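# Stow the earphones in the chest drawer and close it

## Task

Place the coiled earphones inside the small chest's open drawer and then push that drawer closed, keeping the chest standing upright at the end.

## Robot and tools

ROBOT. Two seven-joint arms, left_arm and right_arm, each ending in a parallel gripper. The left gripper's fingers can fold. A part held near the fingertips (the outer quarter of each pad) gets a normal squeeze. Held deeper, a narrow part may slip and a wide one may be squeezed too hard. A fingertip pushed into a surface folds easily, so a move can pass the surface almost unnoticed and spoil the next grip. The right gripper's fingers are rigid. A camera stand is fixed behind the arms. Loose objects may occasionally get a small push from outside.

FRAME. The scene frame has its origin at table-top height, midway between the nominal arm bases. +z is up, +x points out over the table, and +y is toward left_arm (image left and right do not follow these names). Calibrated bases: left_arm at (-0.009, +0.290, 0) m, quat_wxyz (+1.000, 0, 0, -0.012); right_arm at (+0.017, -0.393, 0) m, quat_wxyz (+1.000, 0, 0, +0.008). Reported hand positions and orientations use this frame and may be off by a few centimetres, more at long reach. The gripper's fingers point along its own +z and close along its own y. end_effector_position is the point between the closed pads. The fingertips reach about 33 mm beyond it when the gap is 40 mm or less, and about 9 mm when the gripper is fully open.

ROW FORMAT. Every action row holds 18 numbers, each in [-1, 1], even if one arm stays still. Numbers 1-9 are left_arm: dx, dy, dz, rx, ry, rz, then left_gripper position, force_limit, speed. Numbers 10-18 are the same nine for right_arm and right_gripper. dx..rz are offsets, not poses. They are measured along the scene axes from that arm's Hand target as it stood when the action began, and the arm turns about the Hand target's position. Scale: 1.0 is 0.6 m for dx, dy, dz, and 180 degrees for rx, ry, rz, which together form one rotation vector. If dx, dy, dz together exceed length 1.0, they are scaled down along their line. All six zeros re-request the current Hand target. Sending the same offset in a new action moves the arm further by that amount.

GRIPPER NUMBERS. position: +1 is fully open (140 mm), the pads touch near -0.8, and -1 closes until something blocks the fingers. force_limit sets the grip force after a slow close: roughly 14 N at -1, 40 N at 0, 58 N at +1. A faster close grips harder. speed sets the finger rate: about 30 mm/s at -1, 140 at 0, 250 at +1. force_limit and speed both start at +1. A 0 counts as a real command, so to keep a gripper unchanged, repeat the three numbers you last sent. To grip harder while object_status reads 2, raise force_limit and change position slightly, e.g. -1 to -0.98. To loosen, open and close again slowly.

TOOLS.
- execute_actions(actions, cameras): actions is a list of actions. Each action is a table of up to 15 rows, one per 1/30 s step, and a short table repeats its final row. Every row in an action counts from the same starting Hand target. With an empty list it returns camera images and the scene number.
- move(target, speed, blend, blocking, cameras): drives each gripper in a straight line toward its target. target is one 18-number row, or a list of up to 15 rows. Every row is an offset from the Hand targets at the move's start, not from the previous row. speed is in m/s, 0.002 to 2, default 0.25, given as one value or one per target. blend, in m, rounds corners between listed targets, and 0 means stop at each. Moves last at least 0.5 s and at most 10 s, and they do not avoid obstacles or the other arm. The extra 'move:' line reports done, off_target, moving, held, fault, and any limits (paced = pose clipped, held = steps withheld).
- wait(seconds 0 to 10): lets time run while the arms keep their last command.
- stop(): brakes a running move. The fingers carry on.
- zoom_image(camera, region): camera is cam_left_wrist or cam_right_wrist. region is [x0, y0, x1, y1] in pixels, at most 504 by 504.
- clear_fault(arm): clears a torque or force fault already reported for left_arm or right_arm.
- finished_scene(scene): ends the current scene for good. scene is 1 or 2.

MOTION. On each step the controller limits the commanded pose to within 70 mm and 16 degrees of the measured one. 'Hand target' in the results is the last pose commanded after that clip, and the next offsets start from it. A gripper can come to rest short of its target. If so, the next command, even all zeros, pulls it on, or you can send the missing distance as an offset. To stop pressing into something, command the target back past the gripper. Large wrist turns may swing the elbow.

RESULTS. These include per-arm end_effector_position (m) and end_effector_quat_wxyz, Hand target, joint positions, torques, external torques and flange force along the gripper's axes (each with some error; 'no reading' means no estimate). Joint velocities may read 'within noise', and Tool commands shows current gripper commands. object_status means: 0 moving, 1 blocked while opening, 2 blocked while closing (a grip), 3 reached the commanded position or pads met. position_measured is in counts: 3 open, 75 ≈ 100 mm, 139 ≈ 60 mm, 200 ≈ 20 mm, 230 pads touching. Camera images are 896x504 from cam_left_wrist and cam_right_wrist.

FAULTS AND CAUTIONS. An arm halts and needs clear_fault if contact torque reaches its joint limit (85 N m for the first four joints, 11 N m for forearm roll, wrist pitch and wrist roll), if outside force reaches 85 N, if a joint exceeds its range, or if a joint moves too fast. After a force fault with the grip holding, open first. A MOTOR HOT line warns of overheating, which can brake an arm for 30-60 s. Avoid contact between the two grippers or arms, hard impacts, slamming the drawer, tipping the chest, squeezing hard on parts still resting on something, and releasing or dropping parts from a height. Nothing may end up off the table.

Each tool is called after "Emit:" as name(argument=value, ...) on one line, values as JSON.

## Session

Emit:
execute_actions(actions=[])

Scene clock: 0.00 s.
left_arm: end_effector_position=(+0.2504, +0.4651, +0.1220) position_measured=3 object_status=3 end_effector_quat_wxyz=(+0.355, +0.800, +0.014, +0.484) | right_arm: end_effector_position=(+0.2772, -0.6119, +0.3061) position_measured=3 object_status=3 end_effector_quat_wxyz=(-0.005, +0.972, +0.233, -0.022)
Joint positions: left_arm=[1.207 0.151 0.33 -2.691 -0.982 1.646 0.686] | right_arm=[-0.497 -0.672 -0.15 -2.458 -0.12 1.753 -2.614]
Joint velocities: within noise
Joint torques (N m): no reading
External joint torques (N m): no reading
Flange force (N): no reading
Hand target: left_arm +0.2504, +0.4651, +0.1220; +0.355, +0.800, +0.014, +0.484 | right_arm +0.2772, -0.6119, +0.3061; -0.005, +0.972, +0.233, -0.022
Tool commands: left_gripper/position=+1.0 left_gripper/force_limit=+1.0 left_gripper/speed=+1.0 right_gripper/position=+1.0 right_gripper/force_limit=+1.0 right_gripper/speed=+1.0

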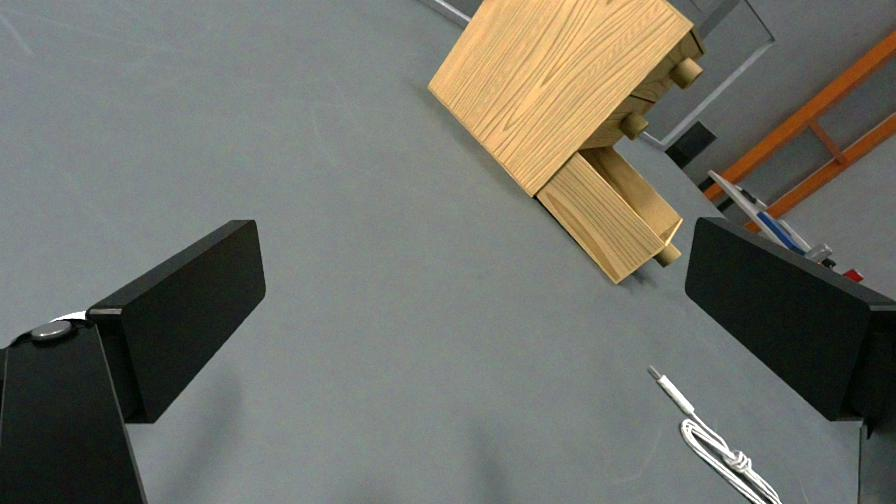

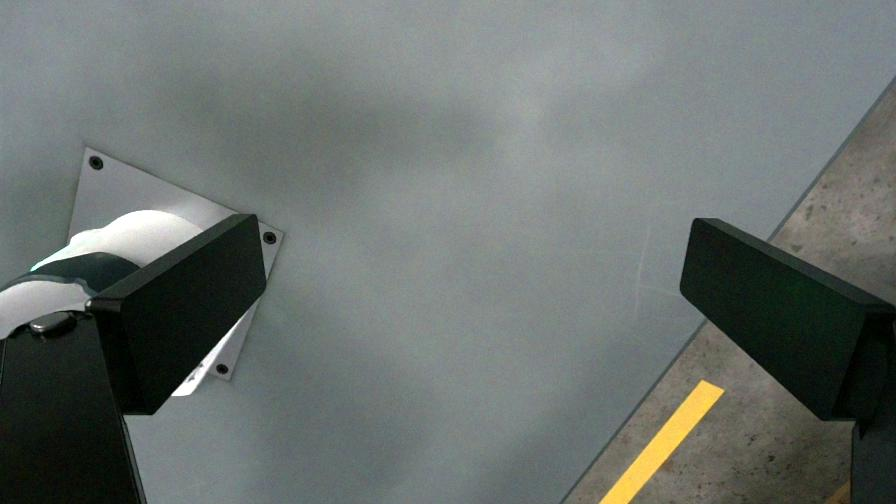

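Emit:
move(target=[0,0.2,0.3,0,0,0,1,1,1,-0.04,0.73,0.35,0,0,-0.65,1,1,1], cameras=["all"])

Scene clock: 19.57 s.
left_arm: end_effector_position=(+0.2500, +0.5841, +0.3000) position_measured=3 object_status=3 end_effector_quat_wxyz=(+0.354, +0.801, +0.011, +0.483) | right_arm: end_effector_position=(+0.2533, -0.1748, +0.5158) position_measured=3 object_status=3 end_effector_quat_wxyz=(-0.020, +0.708, -0.706, -0.005)
Joint positions: left_arm=[1.223 -0.027 0.381 -2.326 -0.917 1.343 0.253] | right_arm=[-1.543 -1.375 0.365 -1.712 0.913 0.491 -0.617]
Joint velocities: left_arm=[within noise] | right_arm=[0 0 0.001 0 0 0.001 0.006]
Joint torques (N m): left_arm=[0.16 -25.97 0.54 19.86 -1.78 -1.5 -0.13] | right_arm=[0.09 31.69 -13.28 1.83 0.72 2.41 0.18]
External joint torques (N m): left_arm=[0.04 -0.62 0.65 0.13 -0.32 -0.33 -0.21] | right_arm=[0.03 1.3 -0.18 -0.93 0.2 -0.2 0.18]
Flange force (N): left_arm=[1.0 1.8 -0.6] | right_arm=[0.6 0.0 -0.8]
Hand target: left_arm +0.2504, +0.5851, +0.3020; +0.355, +0.800, +0.014, +0.484 | right_arm +0.2532, -0.1739, +0.5161; -0.021, +0.706, -0.707, -0.007
Off the commanded pose: left_arm 0.002 m, 0 deg | right_arm 0.001 m, 0 deg.
joint sent to its limit (right arm) — joint 6 (wrist pitch), lower limit. The joint targets still meet the commanded pose.
move: done

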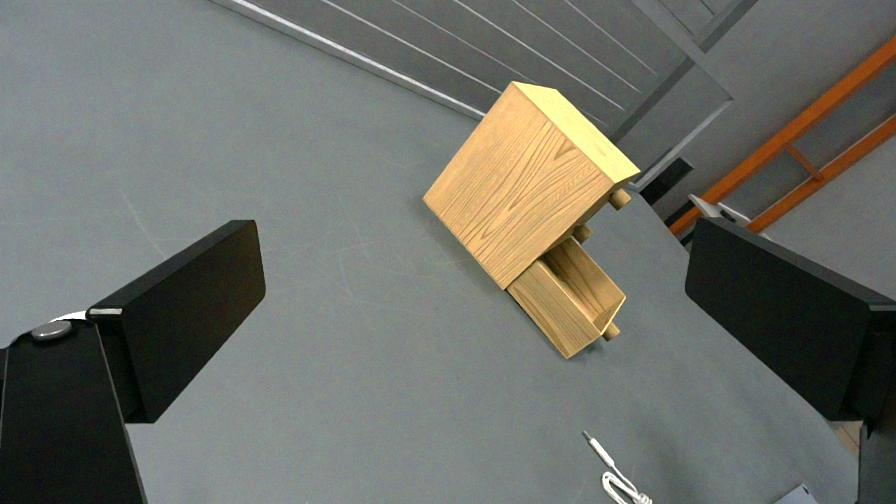

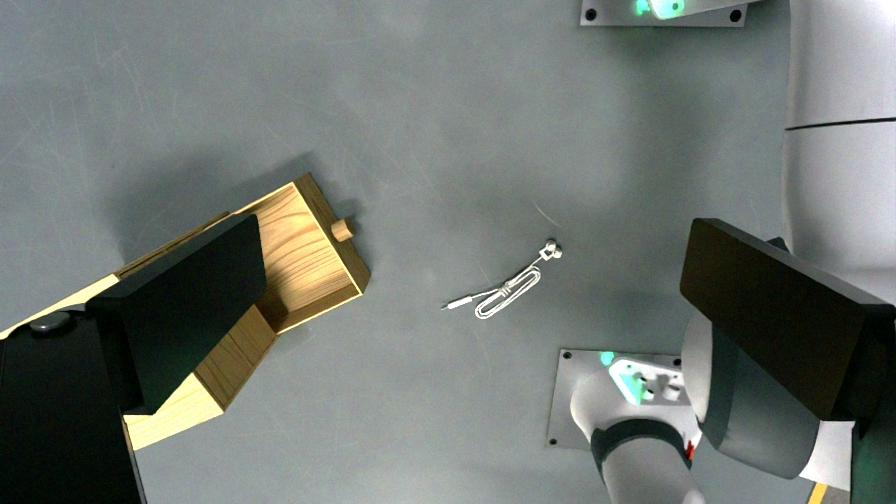

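Emit:
move(target=[0,0,0,0,0,0,1,1,1,-0.119,0.415,-0.5,-0.008,0.011,-0.295,0.4,1,0], cameras=["cam_right_wrist"])

Scene clock: 34.87 s.
left_arm: end_effector_position=(+0.2500, +0.5841, +0.3000) position_measured=3 object_status=3 end_effector_quat_wxyz=(+0.354, +0.801, +0.011, +0.483) | right_arm: end_effector_position=(+0.1809, +0.0762, +0.2162) position_measured=78 object_status=3 end_effector_quat_wxyz=(+0.001, -0.321, +0.947, +0.001)
Joint positions: left_arm=[1.223 -0.027 0.381 -2.326 -0.917 1.343 0.252] | right_arm=[-0.743 -1.771 1.003 -2.114 1.451 0.985 1.241]
Joint velocities: left_arm=[within noise] | right_arm=[0.001 -0.001 0.001 0.001 0.001 0 0.006]
Joint torques (N m): left_arm=[0.15 -25.92 0.54 19.83 -1.78 -1.5 -0.15] | right_arm=[0.82 30.95 -26.83 -2.38 0.37 2.61 0.33]
External joint torques (N m): left_arm=[0.17 -0.72 0.78 0.17 -0.33 -0.32 -0.22] | right_arm=[0.81 0.34 -0.25 -1.21 -0.3 0.15 0.32]
Flange force (N): left_arm=[0.9 2.2 -0.7] | right_arm=[4.9 -1.1 1.6]
Hand target: left_arm +0.2504, +0.5851, +0.3020; +0.355, +0.800, +0.014, +0.484 | right_arm +0.1818, +0.0751, +0.2161; +0.002, -0.316, +0.949, +0.000
Off the commanded pose: left_arm 0.002 m, 0 deg | right_arm 0.001 m, 1 deg.
joint read past its limit (right arm) — joint 2 (shoulder), lower limit.
joint sent to its limit (right arm) — joint 2 (shoulder), lower limit. The joint targets still meet the commanded pose.
move: done; limits=paced
Images, in order (width x height): cam_right_wrist 896x504.

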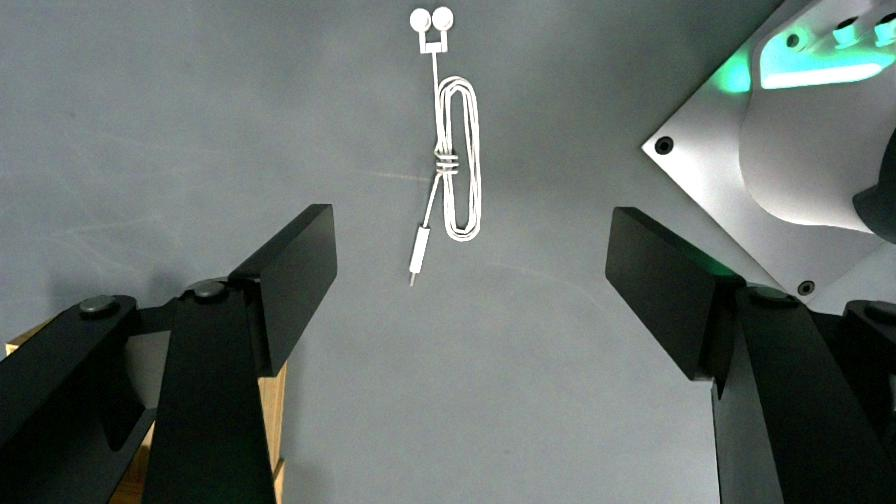

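Emit:
move(target=[[0,0,0,0,0,0,1,1,1,0,0,-0.23,0,0,0,-0.2,1,0],[0,0,0,0,0,0,1,1,1,-0.002,-0.002,-0.297,0,0,0,-0.2,1,0]], speed=[0.2,0.06], blend=[0.01,0], cameras=["cam_right_wrist"])

Scene clock: 45.10 s.
left_arm: end_effector_position=(+0.2500, +0.5841, +0.3000) position_measured=3 object_status=3 end_effector_quat_wxyz=(+0.354, +0.801, +0.011, +0.483) | right_arm: end_effector_position=(+0.1803, +0.0727, +0.0381) position_measured=154 object_status=3 end_effector_quat_wxyz=(+0.000, -0.319, +0.948, -0.002)
Joint positions: left_arm=[1.223 -0.027 0.381 -2.326 -0.917 1.343 0.252] | right_arm=[-0.502 -1.77 1.455 -2.294 1.642 1.353 1.302]
Joint velocities: left_arm=[within noise] | right_arm=[0.001 -0.001 0 0.001 0.001 0.005 0.002]
Joint torques (N m): left_arm=[0.09 -25.91 0.49 19.88 -1.77 -1.49 -0.12] | right_arm=[0.85 24.14 -29.75 -4.18 1.02 2.59 0.27]
External joint torques (N m): left_arm=[0.18 -0.7 0.8 0.21 -0.3 -0.3 -0.2] | right_arm=[0.84 0.1 -0.4 -0.99 0.25 0.13 0.27]
Flange force (N): left_arm=[0.9 2.0 -0.9] | right_arm=[5.3 -0.8 0.5]
Hand target: left_arm +0.2504, +0.5851, +0.3020; +0.355, +0.800, +0.014, +0.484 | right_arm +0.1806, +0.0739, +0.0379; +0.002, -0.316, +0.949, +0.000
Off the commanded pose: left_arm 0.002 m, 0 deg | right_arm 0.001 m, 0 deg.
joint sent to its limit (right arm) — joint 2 (shoulder), lower limit. The joint targets still meet the commanded pose.
move: done
Images, in order (width x height): cam_right_wrist 896x504.

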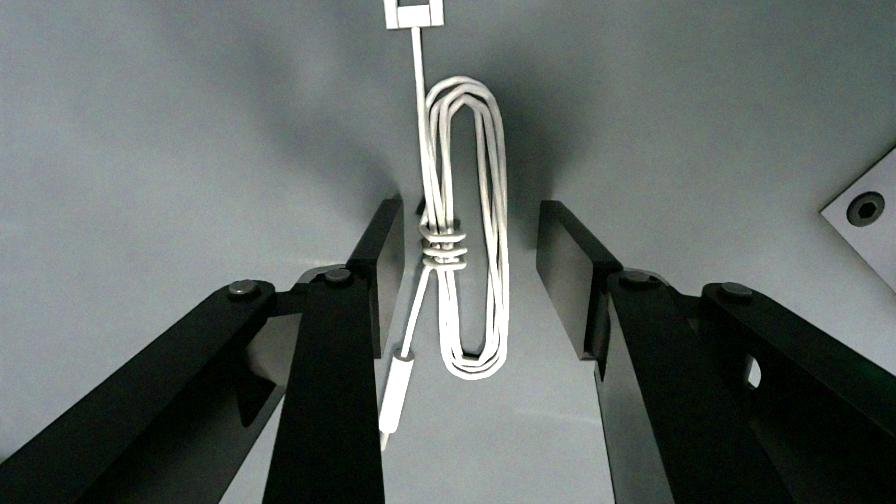

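Emit:
move(target=[[0,0,0,0,0,0,1,1,1,0,0,-0.003,0,0,0,-0.2,1,0],[0,0,0,0,0,0,1,1,1,0,0,-0.003,0,0,0,-1,-0.8,-1]], speed=0.05)

Emit:
move(target=[0,0,0,0,0,0,1,1,1,0,0,0.1,0,0,0,-1,-0.8,-1], speed=0.1, cameras=["cam_right_wrist"])

Scene clock: 50.37 s.
left_arm: end_effector_position=(+0.2500, +0.5841, +0.3000) position_measured=3 object_status=3 end_effector_quat_wxyz=(+0.354, +0.801, +0.011, +0.483) | right_arm: end_effector_position=(+0.1805, +0.0728, +0.0363) position_measured=217 object_status=0 end_effector_quat_wxyz=(+0.001, -0.318, +0.948, -0.002)
Joint positions: left_arm=[1.223 -0.027 0.381 -2.326 -0.917 1.343 0.252] | right_arm=[-0.501 -1.77 1.46 -2.294 1.645 1.357 1.304]
Joint torques (N m): left_arm=[0.13 -25.91 0.54 19.87 -1.79 -1.49 -0.14] | right_arm=[0.85 24.05 -29.83 -4.15 0.99 2.59 0.23]
External joint torques (N m): left_arm=[0.1 -0.51 0.74 0.08 -0.32 -0.32 -0.22] | right_arm=[0.84 0.06 -0.53 -0.97 0.22 0.14 0.23]
Flange force (N): left_arm=[0.8 1.6 -0.7] | right_arm=[5.2 -0.9 0.2]
Hand target: left_arm +0.2504, +0.5851, +0.3020; +0.355, +0.800, +0.014, +0.484 | right_arm +0.1806, +0.0739, +0.0361; +0.002, -0.316, +0.949, +0.000
Off the commanded pose: left_arm 0.002 m, 0 deg | right_arm 0.001 m, 0 deg.
move: done

Scene clock: 51.57 s.
left_arm: end_effector_position=(+0.2500, +0.5841, +0.3000) position_measured=3 object_status=3 end_effector_quat_wxyz=(+0.354, +0.801, +0.011, +0.483) | right_arm: end_effector_position=(+0.1812, +0.0749, +0.0957) position_measured=217 object_status=2 end_effector_quat_wxyz=(+0.003, -0.313, +0.950, +0.001)
Joint positions: left_arm=[1.223 -0.027 0.381 -2.326 -0.917 1.343 0.252] | right_arm=[-0.537 -1.722 1.332 -2.268 1.537 1.298 1.301]
Joint velocities: left_arm=[within noise] | right_arm=[0 0 0 0.002 -0.002 -0.003 -0.001]
Joint torques (N m): left_arm=[0.13 -25.93 0.48 19.89 -1.77 -1.49 -0.14] | right_arm=[-0.24 26.01 -30.54 -1.08 0.49 2.29 -0.31]
External joint torques (N m): left_arm=[0.08 -0.7 0.66 0.23 -0.31 -0.32 -0.22] | right_arm=[-0.19 0.9 -1.33 -0.13 -0.29 -0.19 -0.31]
Flange force (N): left_arm=[1.1 1.9 -0.7] | right_arm=[-0.5 -1.0 -4.5]
Hand target: left_arm +0.2504, +0.5851, +0.3020; +0.355, +0.800, +0.014, +0.484 | right_arm +0.1806, +0.0739, +0.0961; +0.002, -0.316, +0.949, +0.000
Off the commanded pose: left_arm 0.002 m, 0 deg | right_arm 0.001 m, 0 deg.
move: done
Images, in order (width x height): cam_right_wrist 896x504.

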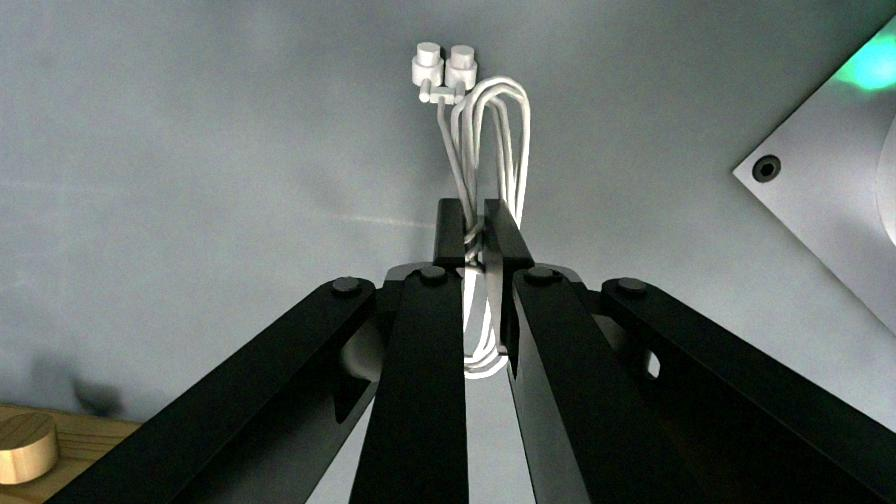

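Emit:
move(target=[[0,0,0,0,0,0,1,1,1,0.03,-0.02,0.4,0,0,0,-1,-0.8,-1],[0,0,0,0,0,0,1,1,1,0.466,-0.15,0.5,0.045,-0.101,-0.069,-1,-0.8,-1]], blend=[0.04,0], speed=0.25, cameras=["cam_right_wrist"])

Scene clock: 67.87 s.
left_arm: end_effector_position=(+0.2500, +0.5841, +0.3000) position_measured=3 object_status=3 end_effector_quat_wxyz=(+0.354, +0.801, +0.011, +0.483) | right_arm: end_effector_position=(+0.4591, -0.0177, +0.3954) position_measured=217 object_status=2 end_effector_quat_wxyz=(+0.171, -0.202, +0.964, +0.016)
Joint positions: left_arm=[1.223 -0.027 0.381 -2.326 -0.917 1.343 0.252] | right_arm=[-1.146 -1.352 0.934 -1.892 1.235 1.393 1.127]
Joint velocities: left_arm=[within noise] | right_arm=[-0.001 0 0 -0.001 0.002 0.005 -0.004]
Joint torques (N m): left_arm=[0.1 -25.94 0.47 19.85 -1.78 -1.49 -0.13] | right_arm=[0.06 28.99 -27.15 5.98 1.21 3.34 -0.31]
External joint torques (N m): left_arm=[0.03 -0.72 0.62 0.17 -0.32 -0.33 -0.21] | right_arm=[-0.06 0.81 -0.43 -0.51 0.2 0.18 -0.3]
Flange force (N): left_arm=[1.1 2.1 -0.5] | right_arm=[0.9 -1.6 -0.2]
Hand target: left_arm +0.2504, +0.5851, +0.3020; +0.355, +0.800, +0.014, +0.484 | right_arm +0.4602, -0.0161, +0.3961; +0.173, -0.207, +0.963, +0.017
Off the commanded pose: left_arm 0.002 m, 0 deg | right_arm 0.002 m, 1 deg.
move: done
Images, in order (width x height): cam_right_wrist 896x504.

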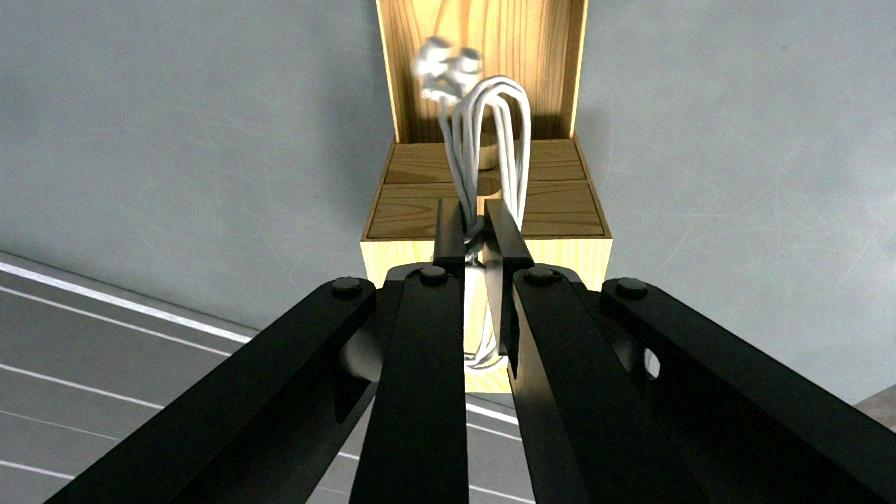

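Emit:
move(target=[0,0,0,0,0,0,1,1,1,0.063,0.083,-0.33,0,0,0,-1,-0.8,-1], speed=0.2, cameras=["cam_right_wrist"])

Scene clock: 74.40 s.
left_arm: end_effector_position=(+0.2500, +0.5841, +0.3000) position_measured=3 object_status=3 end_effector_quat_wxyz=(+0.354, +0.801, +0.011, +0.483) | right_arm: end_effector_position=(+0.4963, +0.0323, +0.1971) position_measured=217 object_status=2 end_effector_quat_wxyz=(+0.170, -0.210, +0.963, +0.015)
Joint positions: left_arm=[1.223 -0.027 0.381 -2.326 -0.917 1.343 0.252] | right_arm=[-1.118 -1.59 1.263 -2.037 1.551 1.616 1.141]
Joint velocities: left_arm=[within noise] | right_arm=[0 0.001 -0.001 0 0.001 0.003 0.006]
Joint torques (N m): left_arm=[0.12 -25.91 0.55 19.88 -1.79 -1.5 -0.14] | right_arm=[-0.28 29.53 -32.49 0.89 1.26 3.44 0.3]
External joint torques (N m): left_arm=[0.14 -0.65 0.8 0.18 -0.32 -0.32 -0.22] | right_arm=[-0.37 -0.43 -1.06 -0.19 0.25 0.29 0.31]
Flange force (N): left_arm=[0.9 1.9 -0.9] | right_arm=[-0.2 0.2 -0.7]
Hand target: left_arm +0.2504, +0.5851, +0.3020; +0.355, +0.800, +0.014, +0.484 | right_arm +0.4980, +0.0337, +0.1981; +0.173, -0.207, +0.963, +0.017
Off the commanded pose: left_arm 0.002 m, 0 deg | right_arm 0.002 m, 1 deg.
move: done
Images, in order (width x height): cam_right_wrist 896x504.

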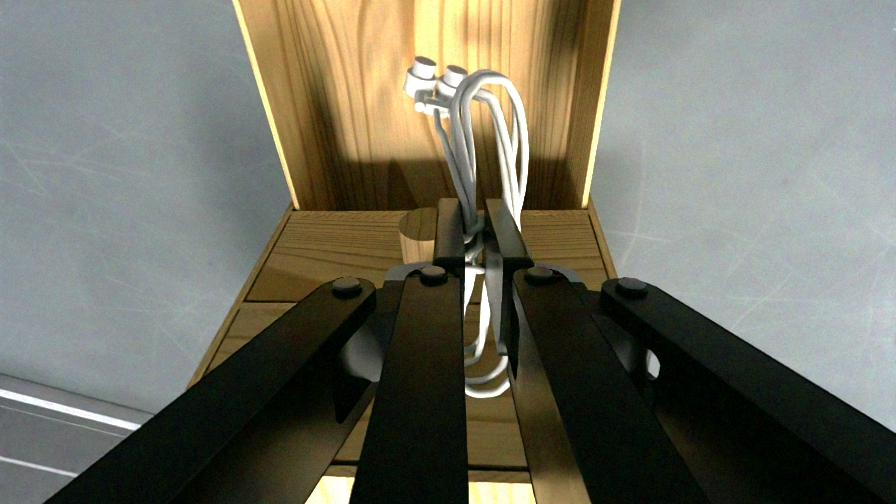

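Emit:
move(target=[0,0,0,0,0,0,1,1,1,0.011,-0.021,-0.18,0,0,0,-1,-0.8,-1], speed=0.12, cameras=["cam_right_wrist"])

Scene clock: 80.33 s.
left_arm: end_effector_position=(+0.2500, +0.5841, +0.3000) position_measured=3 object_status=3 end_effector_quat_wxyz=(+0.354, +0.801, +0.011, +0.483) | right_arm: end_effector_position=(+0.5036, +0.0203, +0.0895) position_measured=217 object_status=2 end_effector_quat_wxyz=(+0.171, -0.203, +0.964, +0.016)
Joint positions: left_arm=[1.223 -0.027 0.381 -2.326 -0.917 1.343 0.252] | right_arm=[-1.081 -1.7 1.454 -2.118 1.733 1.73 1.125]
Joint velocities: left_arm=[within noise] | right_arm=[-0.002 -0.001 0 0.001 0.003 0.005 -0.004]
Joint torques (N m): left_arm=[0.18 -25.88 0.5 19.84 -1.78 -1.49 -0.15] | right_arm=[0.81 27.45 -32.84 -3.3 1.24 3.28 -0.37]
External joint torques (N m): left_arm=[0.1 -0.43 0.64 0.06 -0.31 -0.32 -0.23] | right_arm=[0.8 -0.48 -1.02 -0.98 0.24 0.14 -0.35]
Flange force (N): left_arm=[0.8 1.4 -0.7] | right_arm=[5.1 -1.2 -2.3]
Hand target: left_arm +0.2504, +0.5851, +0.3020; +0.355, +0.800, +0.014, +0.484 | right_arm +0.5046, +0.0211, +0.0901; +0.173, -0.207, +0.963, +0.017
Off the commanded pose: left_arm 0.002 m, 0 deg | right_arm 0.001 m, 1 deg.
move: done
Images, in order (width x height): cam_right_wrist 896x504.

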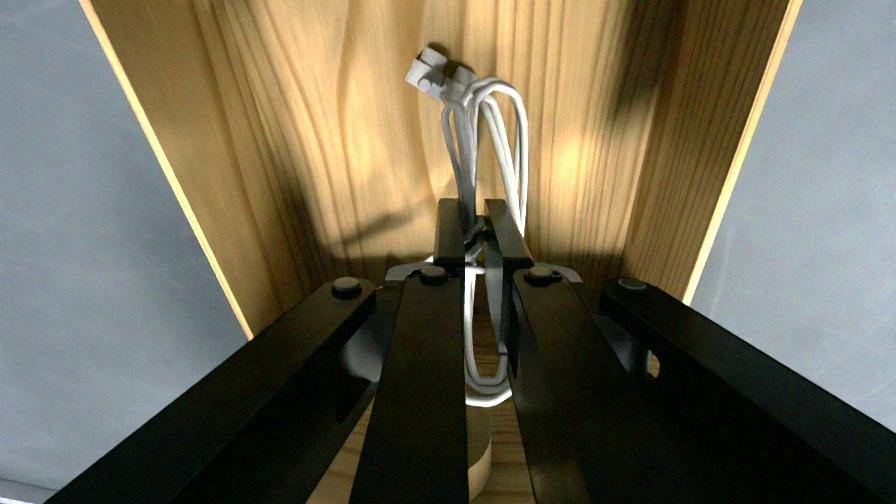

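Emit:
move(target=[[0,0,0,0,0,0,1,1,1,0,0,-0.033,0,0,0,-1,-0.8,-1],[0,0,0,0,0,0,1,1,1,0,0,-0.033,0,0,0,-0.2,-0.8,-1]], speed=0.06, cameras=["cam_right_wrist"])

Scene clock: 86.80 s.
left_arm: end_effector_position=(+0.2500, +0.5841, +0.3000) position_measured=3 object_status=3 end_effector_quat_wxyz=(+0.354, +0.801, +0.011, +0.483) | right_arm: end_effector_position=(+0.5041, +0.0205, +0.0703) position_measured=154 object_status=0 end_effector_quat_wxyz=(+0.172, -0.205, +0.964, +0.016)
Joint positions: left_arm=[1.223 -0.027 0.381 -2.326 -0.917 1.343 0.252] | right_arm=[-1.074 -1.718 1.491 -2.122 1.767 1.754 1.123]
Joint torques (N m): left_arm=[0.12 -25.93 0.5 19.88 -1.78 -1.48 -0.1] | right_arm=[0.85 27.37 -32.35 -4.02 1.19 3.26 -0.23]
External joint torques (N m): left_arm=[0.12 -0.7 0.72 0.25 -0.32 -0.3 -0.18] | right_arm=[0.73 -0.37 -0.42 -1.1 0.19 0.11 -0.22]
Flange force (N): left_arm=[1.0 1.9 -0.8] | right_arm=[5.5 -1.2 -1.7]
Hand target: left_arm +0.2504, +0.5851, +0.3020; +0.355, +0.800, +0.014, +0.484 | right_arm +0.5046, +0.0211, +0.0703; +0.173, -0.207, +0.963, +0.017
Off the commanded pose: left_arm 0.002 m, 0 deg | right_arm 0.001 m, 0 deg.
move: done
Images, in order (width x height): cam_right_wrist 896x504.

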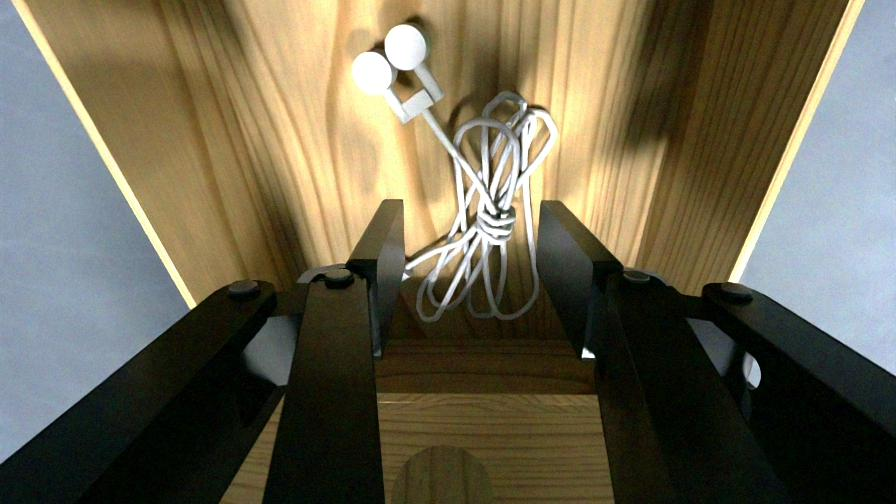

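Emit:
move(target=[[0,0,0,0,0,0,1,1,1,-0.01,-0.003,0.3,0,0,0,-0.2,-0.8,-1],[0,0,0,0,0,0,1,1,1,-0.327,-0.165,0.3,-0.027,0.061,0,-0.2,-0.8,-1],[0,0,0,0,0,0,1,1,1,-0.327,-0.165,0.15,-0.027,0.061,0,-1,-0.8,0]], speed=[0.15,0.25,0.2], blend=[0.03,0.01,0])

Emit:
move(target=[0,0,0,0,0,0,1,1,1,0,0,-0.17,0,0,0,-1,-0.8,0], speed=0.15, cameras=["cam_right_wrist"])

Scene clock: 97.17 s.
left_arm: end_effector_position=(+0.2500, +0.5841, +0.3000) position_measured=3 object_status=3 end_effector_quat_wxyz=(+0.354, +0.801, +0.011, +0.483) | right_arm: end_effector_position=(+0.3076, -0.0787, +0.1604) position_measured=233 object_status=3 end_effector_quat_wxyz=(+0.069, -0.211, +0.975, -0.005)
Joint positions: left_arm=[1.223 -0.027 0.381 -2.326 -0.917 1.343 0.252] | right_arm=[-0.672 -1.675 1.194 -2.525 1.346 1.407 1.092]
Joint torques (N m): left_arm=[0.14 -25.93 0.53 19.88 -1.78 -1.5 -0.14] | right_arm=[0.79 19.16 -25.81 2.78 1.08 2.93 -0.04]
External joint torques (N m): left_arm=[0.2 -0.68 0.8 0.2 -0.32 -0.32 -0.22] | right_arm=[0.81 -0.48 -0.37 -1.06 0.25 0.12 -0.03]
Flange force (N): left_arm=[0.9 2.0 -0.9] | right_arm=[5.9 -0.5 1.5]
Hand target: left_arm +0.2504, +0.5851, +0.3020; +0.355, +0.800, +0.014, +0.484 | right_arm +0.3084, -0.0779, +0.1603; +0.071, -0.212, +0.975, -0.004
Off the commanded pose: left_arm 0.002 m, 0 deg | right_arm 0.001 m, 0 deg.
move: done

Scene clock: 98.53 s.
left_arm: end_effector_position=(+0.2500, +0.5841, +0.3000) position_measured=3 object_status=3 end_effector_quat_wxyz=(+0.354, +0.801, +0.011, +0.483) | right_arm: end_effector_position=(+0.3073, -0.0786, +0.0581) position_measured=233 object_status=3 end_effector_quat_wxyz=(+0.069, -0.215, +0.974, -0.006)
Joint positions: left_arm=[1.223 -0.027 0.381 -2.326 -0.917 1.343 0.252] | right_arm=[-0.588 -1.747 1.473 -2.605 1.6 1.507 1.113]
Joint velocities: left_arm=[within noise] | right_arm=[-0.001 0 -0.001 0.001 0.004 0.004 0.006]
Joint torques (N m): left_arm=[0.11 -25.92 0.52 19.83 -1.77 -1.5 -0.11] | right_arm=[0.85 16.76 -25.86 -2.34 1.07 2.88 0.29]
External joint torques (N m): left_arm=[0.1 -0.6 0.74 0.12 -0.3 -0.32 -0.19] | right_arm=[0.92 -0.65 -0.43 -0.8 0.25 0.08 0.3]
Flange force (N): left_arm=[0.8 1.9 -0.7] | right_arm=[5.8 0.6 -0.1]
Hand target: left_arm +0.2504, +0.5851, +0.3020; +0.355, +0.800, +0.014, +0.484 | right_arm +0.3084, -0.0779, +0.0583; +0.071, -0.212, +0.975, -0.004
Off the commanded pose: left_arm 0.002 m, 0 deg | right_arm 0.001 m, 1 deg.
move: done
Images, in order (width x height): cam_right_wrist 896x504.

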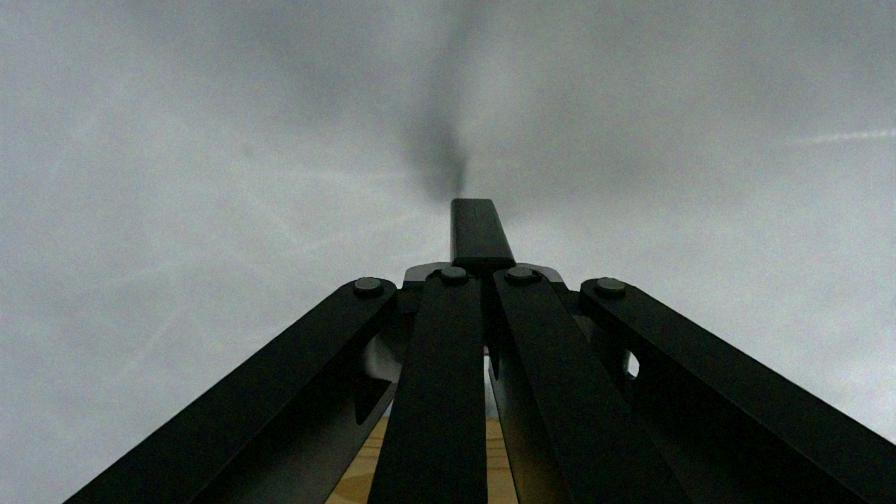

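Emit:
move(target=[0,0,0,0,0,0,1,1,1,0.311,0.14,0,0,0,0,-1,-0.8,0], speed=0.08, cameras=["cam_right_wrist"])

Scene clock: 104.53 s.
left_arm: end_effector_position=(+0.2500, +0.5841, +0.3000) position_measured=3 object_status=3 end_effector_quat_wxyz=(+0.354, +0.801, +0.011, +0.483) | right_arm: end_effector_position=(+0.4932, +0.0039, +0.0566) position_measured=233 object_status=3 end_effector_quat_wxyz=(+0.068, -0.215, +0.974, -0.007)
Joint positions: left_arm=[1.223 -0.027 0.381 -2.326 -0.917 1.343 0.252] | right_arm=[-1.223 -1.707 1.441 -1.978 1.665 1.535 1.11]
Joint velocities: left_arm=[within noise] | right_arm=[0 -0.001 -0.001 0 0.003 0 0.005]
Joint torques (N m): left_arm=[0.16 -25.92 0.53 19.89 -1.78 -1.48 -0.14] | right_arm=[-0.3 32.11 -33.69 -3 1.17 3.1 0.14]
External joint torques (N m): left_arm=[0.24 -0.71 0.82 0.24 -0.31 -0.3 -0.22] | right_arm=[-0.15 0.53 -1.49 0.03 0.36 0.29 0.15]
Flange force (N): left_arm=[1.0 2.0 -1.0] | right_arm=[-1.5 0.2 -2.0]
Hand target: left_arm +0.2504, +0.5851, +0.3020; +0.355, +0.800, +0.014, +0.484 | right_arm +0.4950, +0.0061, +0.0583; +0.071, -0.212, +0.975, -0.004
Off the commanded pose: left_arm 0.002 m, 0 deg | right_arm 0.003 m, 1 deg.
move: done
Images, in order (width x height): cam_right_wrist 896x504.

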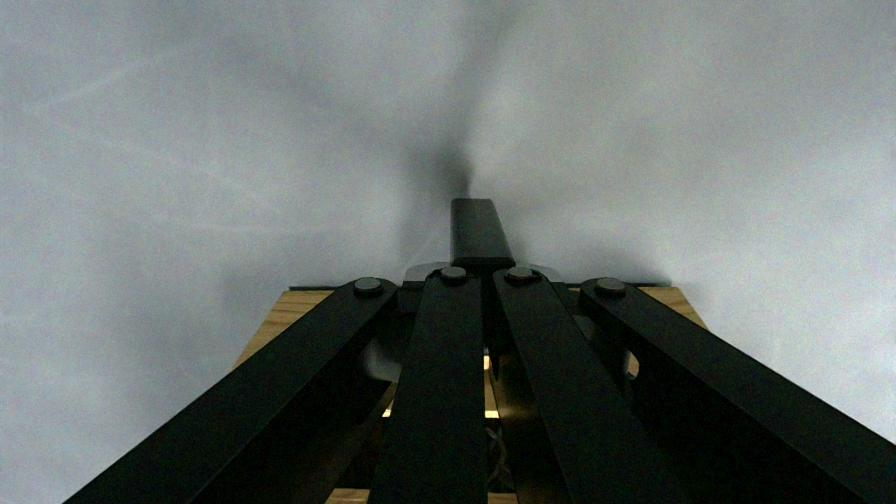

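Emit:
move(target=[[0,0,0,0,0,0,1,1,1,0.056,0.025,0,0,0,0,-1,-0.8,0],[0,0,0,0,0,0,1,1,1,0.082,0.037,0,0,0,0,-1,-0.8,0]], speed=[0.07,0.03], cameras=["cam_right_wrist"])

Scene clock: 109.47 s.
left_arm: end_effector_position=(+0.2500, +0.5841, +0.3000) position_measured=3 object_status=3 end_effector_quat_wxyz=(+0.354, +0.801, +0.011, +0.483) | right_arm: end_effector_position=(+0.5400, +0.0255, +0.0569) position_measured=233 object_status=3 end_effector_quat_wxyz=(+0.065, -0.215, +0.974, -0.008)
Joint positions: left_arm=[1.223 -0.027 0.381 -2.326 -0.917 1.343 0.252] | right_arm=[-1.381 -1.692 1.429 -1.776 1.673 1.539 1.152]
Joint velocities: left_arm=[within noise] | right_arm=[0.001 -0.001 0 0.001 0 0.001 0.007]
Joint torques (N m): left_arm=[0.11 -25.91 0.54 19.91 -1.78 -1.49 -0.15] | right_arm=[-1.63 36.23 -33 -2.22 2.06 4.66 0.27]
External joint torques (N m): left_arm=[0.07 -0.55 0.72 0.15 -0.3 -0.32 -0.23] | right_arm=[-1.62 -0.35 -0.7 1.05 1.27 1.87 0.28]
Flange force (N): left_arm=[0.9 1.7 -0.8] | right_arm=[-9.7 0.6 3.6]
Hand target: left_arm +0.2504, +0.5851, +0.3020; +0.355, +0.800, +0.014, +0.484 | right_arm +0.5442, +0.0283, +0.0583; +0.071, -0.212, +0.975, -0.004
Off the commanded pose: left_arm 0.002 m, 0 deg | right_arm 0.005 m, 1 deg.
move: off_target (right_arm)
Images, in order (width x height): cam_right_wrist 896x504.

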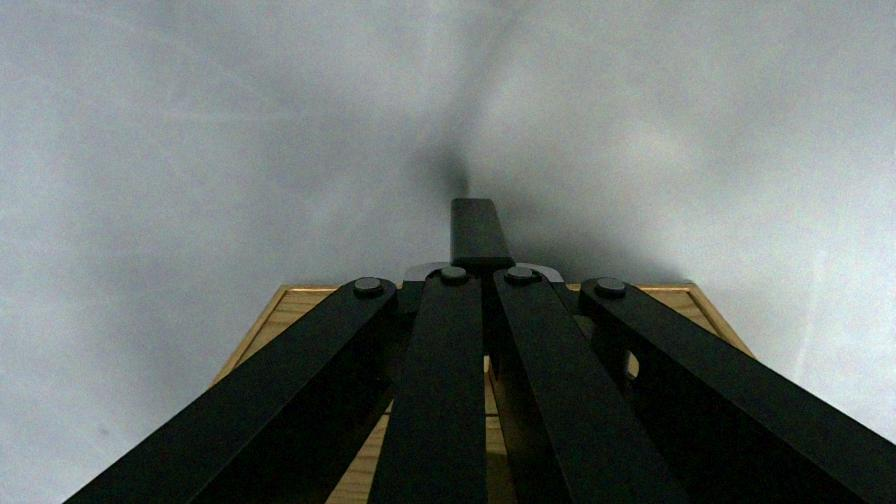

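Flush; a small final nudge, then retreat and check.

Emit:
move(target=[0,0,0,0,0,0,1,1,1,0.005,0.002,0,0,0,0,-1,-0.8,0], speed=0.03)

Emit:
move(target=[[0,0,0,0,0,0,1,1,1,-0.18,-0.08,0.03,0,0,0,-1,-0.8,0],[0,0,0,0,0,0,1,1,1,-0.2,-0.09,0.45,0,0,0,-1,-0.8,0]], blend=[0.04,0], cameras=["cam_right_wrist"])

Scene clock: 114.10 s.
left_arm: end_effector_position=(+0.2500, +0.5841, +0.3000) position_measured=3 object_status=3 end_effector_quat_wxyz=(+0.354, +0.801, +0.011, +0.483) | right_arm: end_effector_position=(+0.5425, +0.0266, +0.0570) position_measured=233 object_status=3 end_effector_quat_wxyz=(+0.065, -0.215, +0.974, -0.008)
Joint positions: left_arm=[1.223 -0.027 0.381 -2.326 -0.917 1.343 0.252] | right_arm=[-1.391 -1.692 1.427 -1.764 1.674 1.537 1.156]
Joint velocities: left_arm=[within noise] | right_arm=[-0.001 0.002 -0.001 0.004 0.001 0 0.003]
Joint torques (N m): left_arm=[0.17 -25.93 0.47 19.85 -1.76 -1.49 -0.13] | right_arm=[-2.15 36.13 -32.82 -2.05 2.3 4.8 0.25]
External joint torques (N m): left_arm=[0.13 -0.63 0.66 0.16 -0.3 -0.31 -0.21] | right_arm=[-2.15 -0.82 -0.53 1.25 1.5 2.02 0.26]
Flange force (N): left_arm=[0.9 1.9 -0.7] | right_arm=[-11.9 0.4 4.9]
Hand target: left_arm +0.2504, +0.5851, +0.3020; +0.355, +0.800, +0.014, +0.484 | right_arm +0.5472, +0.0295, +0.0583; +0.071, -0.212, +0.975, -0.004
Off the commanded pose: left_arm 0.002 m, 0 deg | right_arm 0.006 m, 1 deg.
move: off_target (right_arm)

Scene clock: 116.43 s.
left_arm: end_effector_position=(+0.2500, +0.5841, +0.3000) position_measured=3 object_status=3 end_effector_quat_wxyz=(+0.354, +0.801, +0.011, +0.483) | right_arm: end_effector_position=(+0.4280, -0.0233, +0.3288) position_measured=233 object_status=3 end_effector_quat_wxyz=(+0.074, -0.215, +0.974, -0.003)
Joint positions: left_arm=[1.223 -0.027 0.381 -2.326 -0.917 1.343 0.252] | right_arm=[-1.192 -1.407 0.998 -1.884 1.238 1.238 1.093]
Joint torques (N m): left_arm=[0.13 -25.9 0.49 19.81 -1.78 -1.49 -0.13] | right_arm=[-0.26 30.53 -28.4 4.42 0.49 2.57 0.25]
External joint torques (N m): left_arm=[0.09 -0.72 0.68 0.18 -0.32 -0.32 -0.21] | right_arm=[-0.35 0.43 -0.73 -0.41 -0.31 -0.24 0.26]
Flange force (N): left_arm=[1.0 2.1 -0.6] | right_arm=[0.8 -0.5 -1.7]
Hand target: left_arm +0.2504, +0.5851, +0.3020; +0.355, +0.800, +0.014, +0.484 | right_arm +0.4272, -0.0245, +0.3283; +0.071, -0.212, +0.975, -0.004
Off the commanded pose: left_arm 0.002 m, 0 deg | right_arm 0.002 m, 1 deg.
move: done
Images, in order (width x height): cam_right_wrist 896x504.

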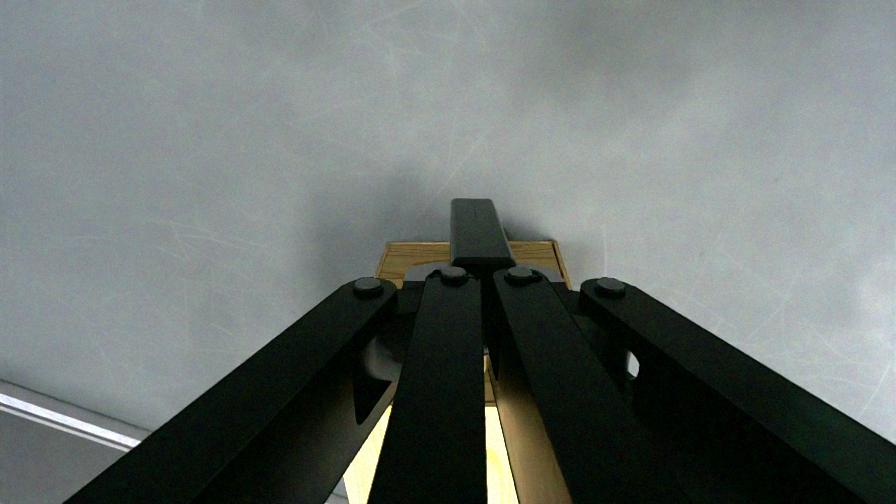

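The drawer is shut and the chest is standing.

Emit:
finished_scene(scene=2)

The scene is finished: the task was done.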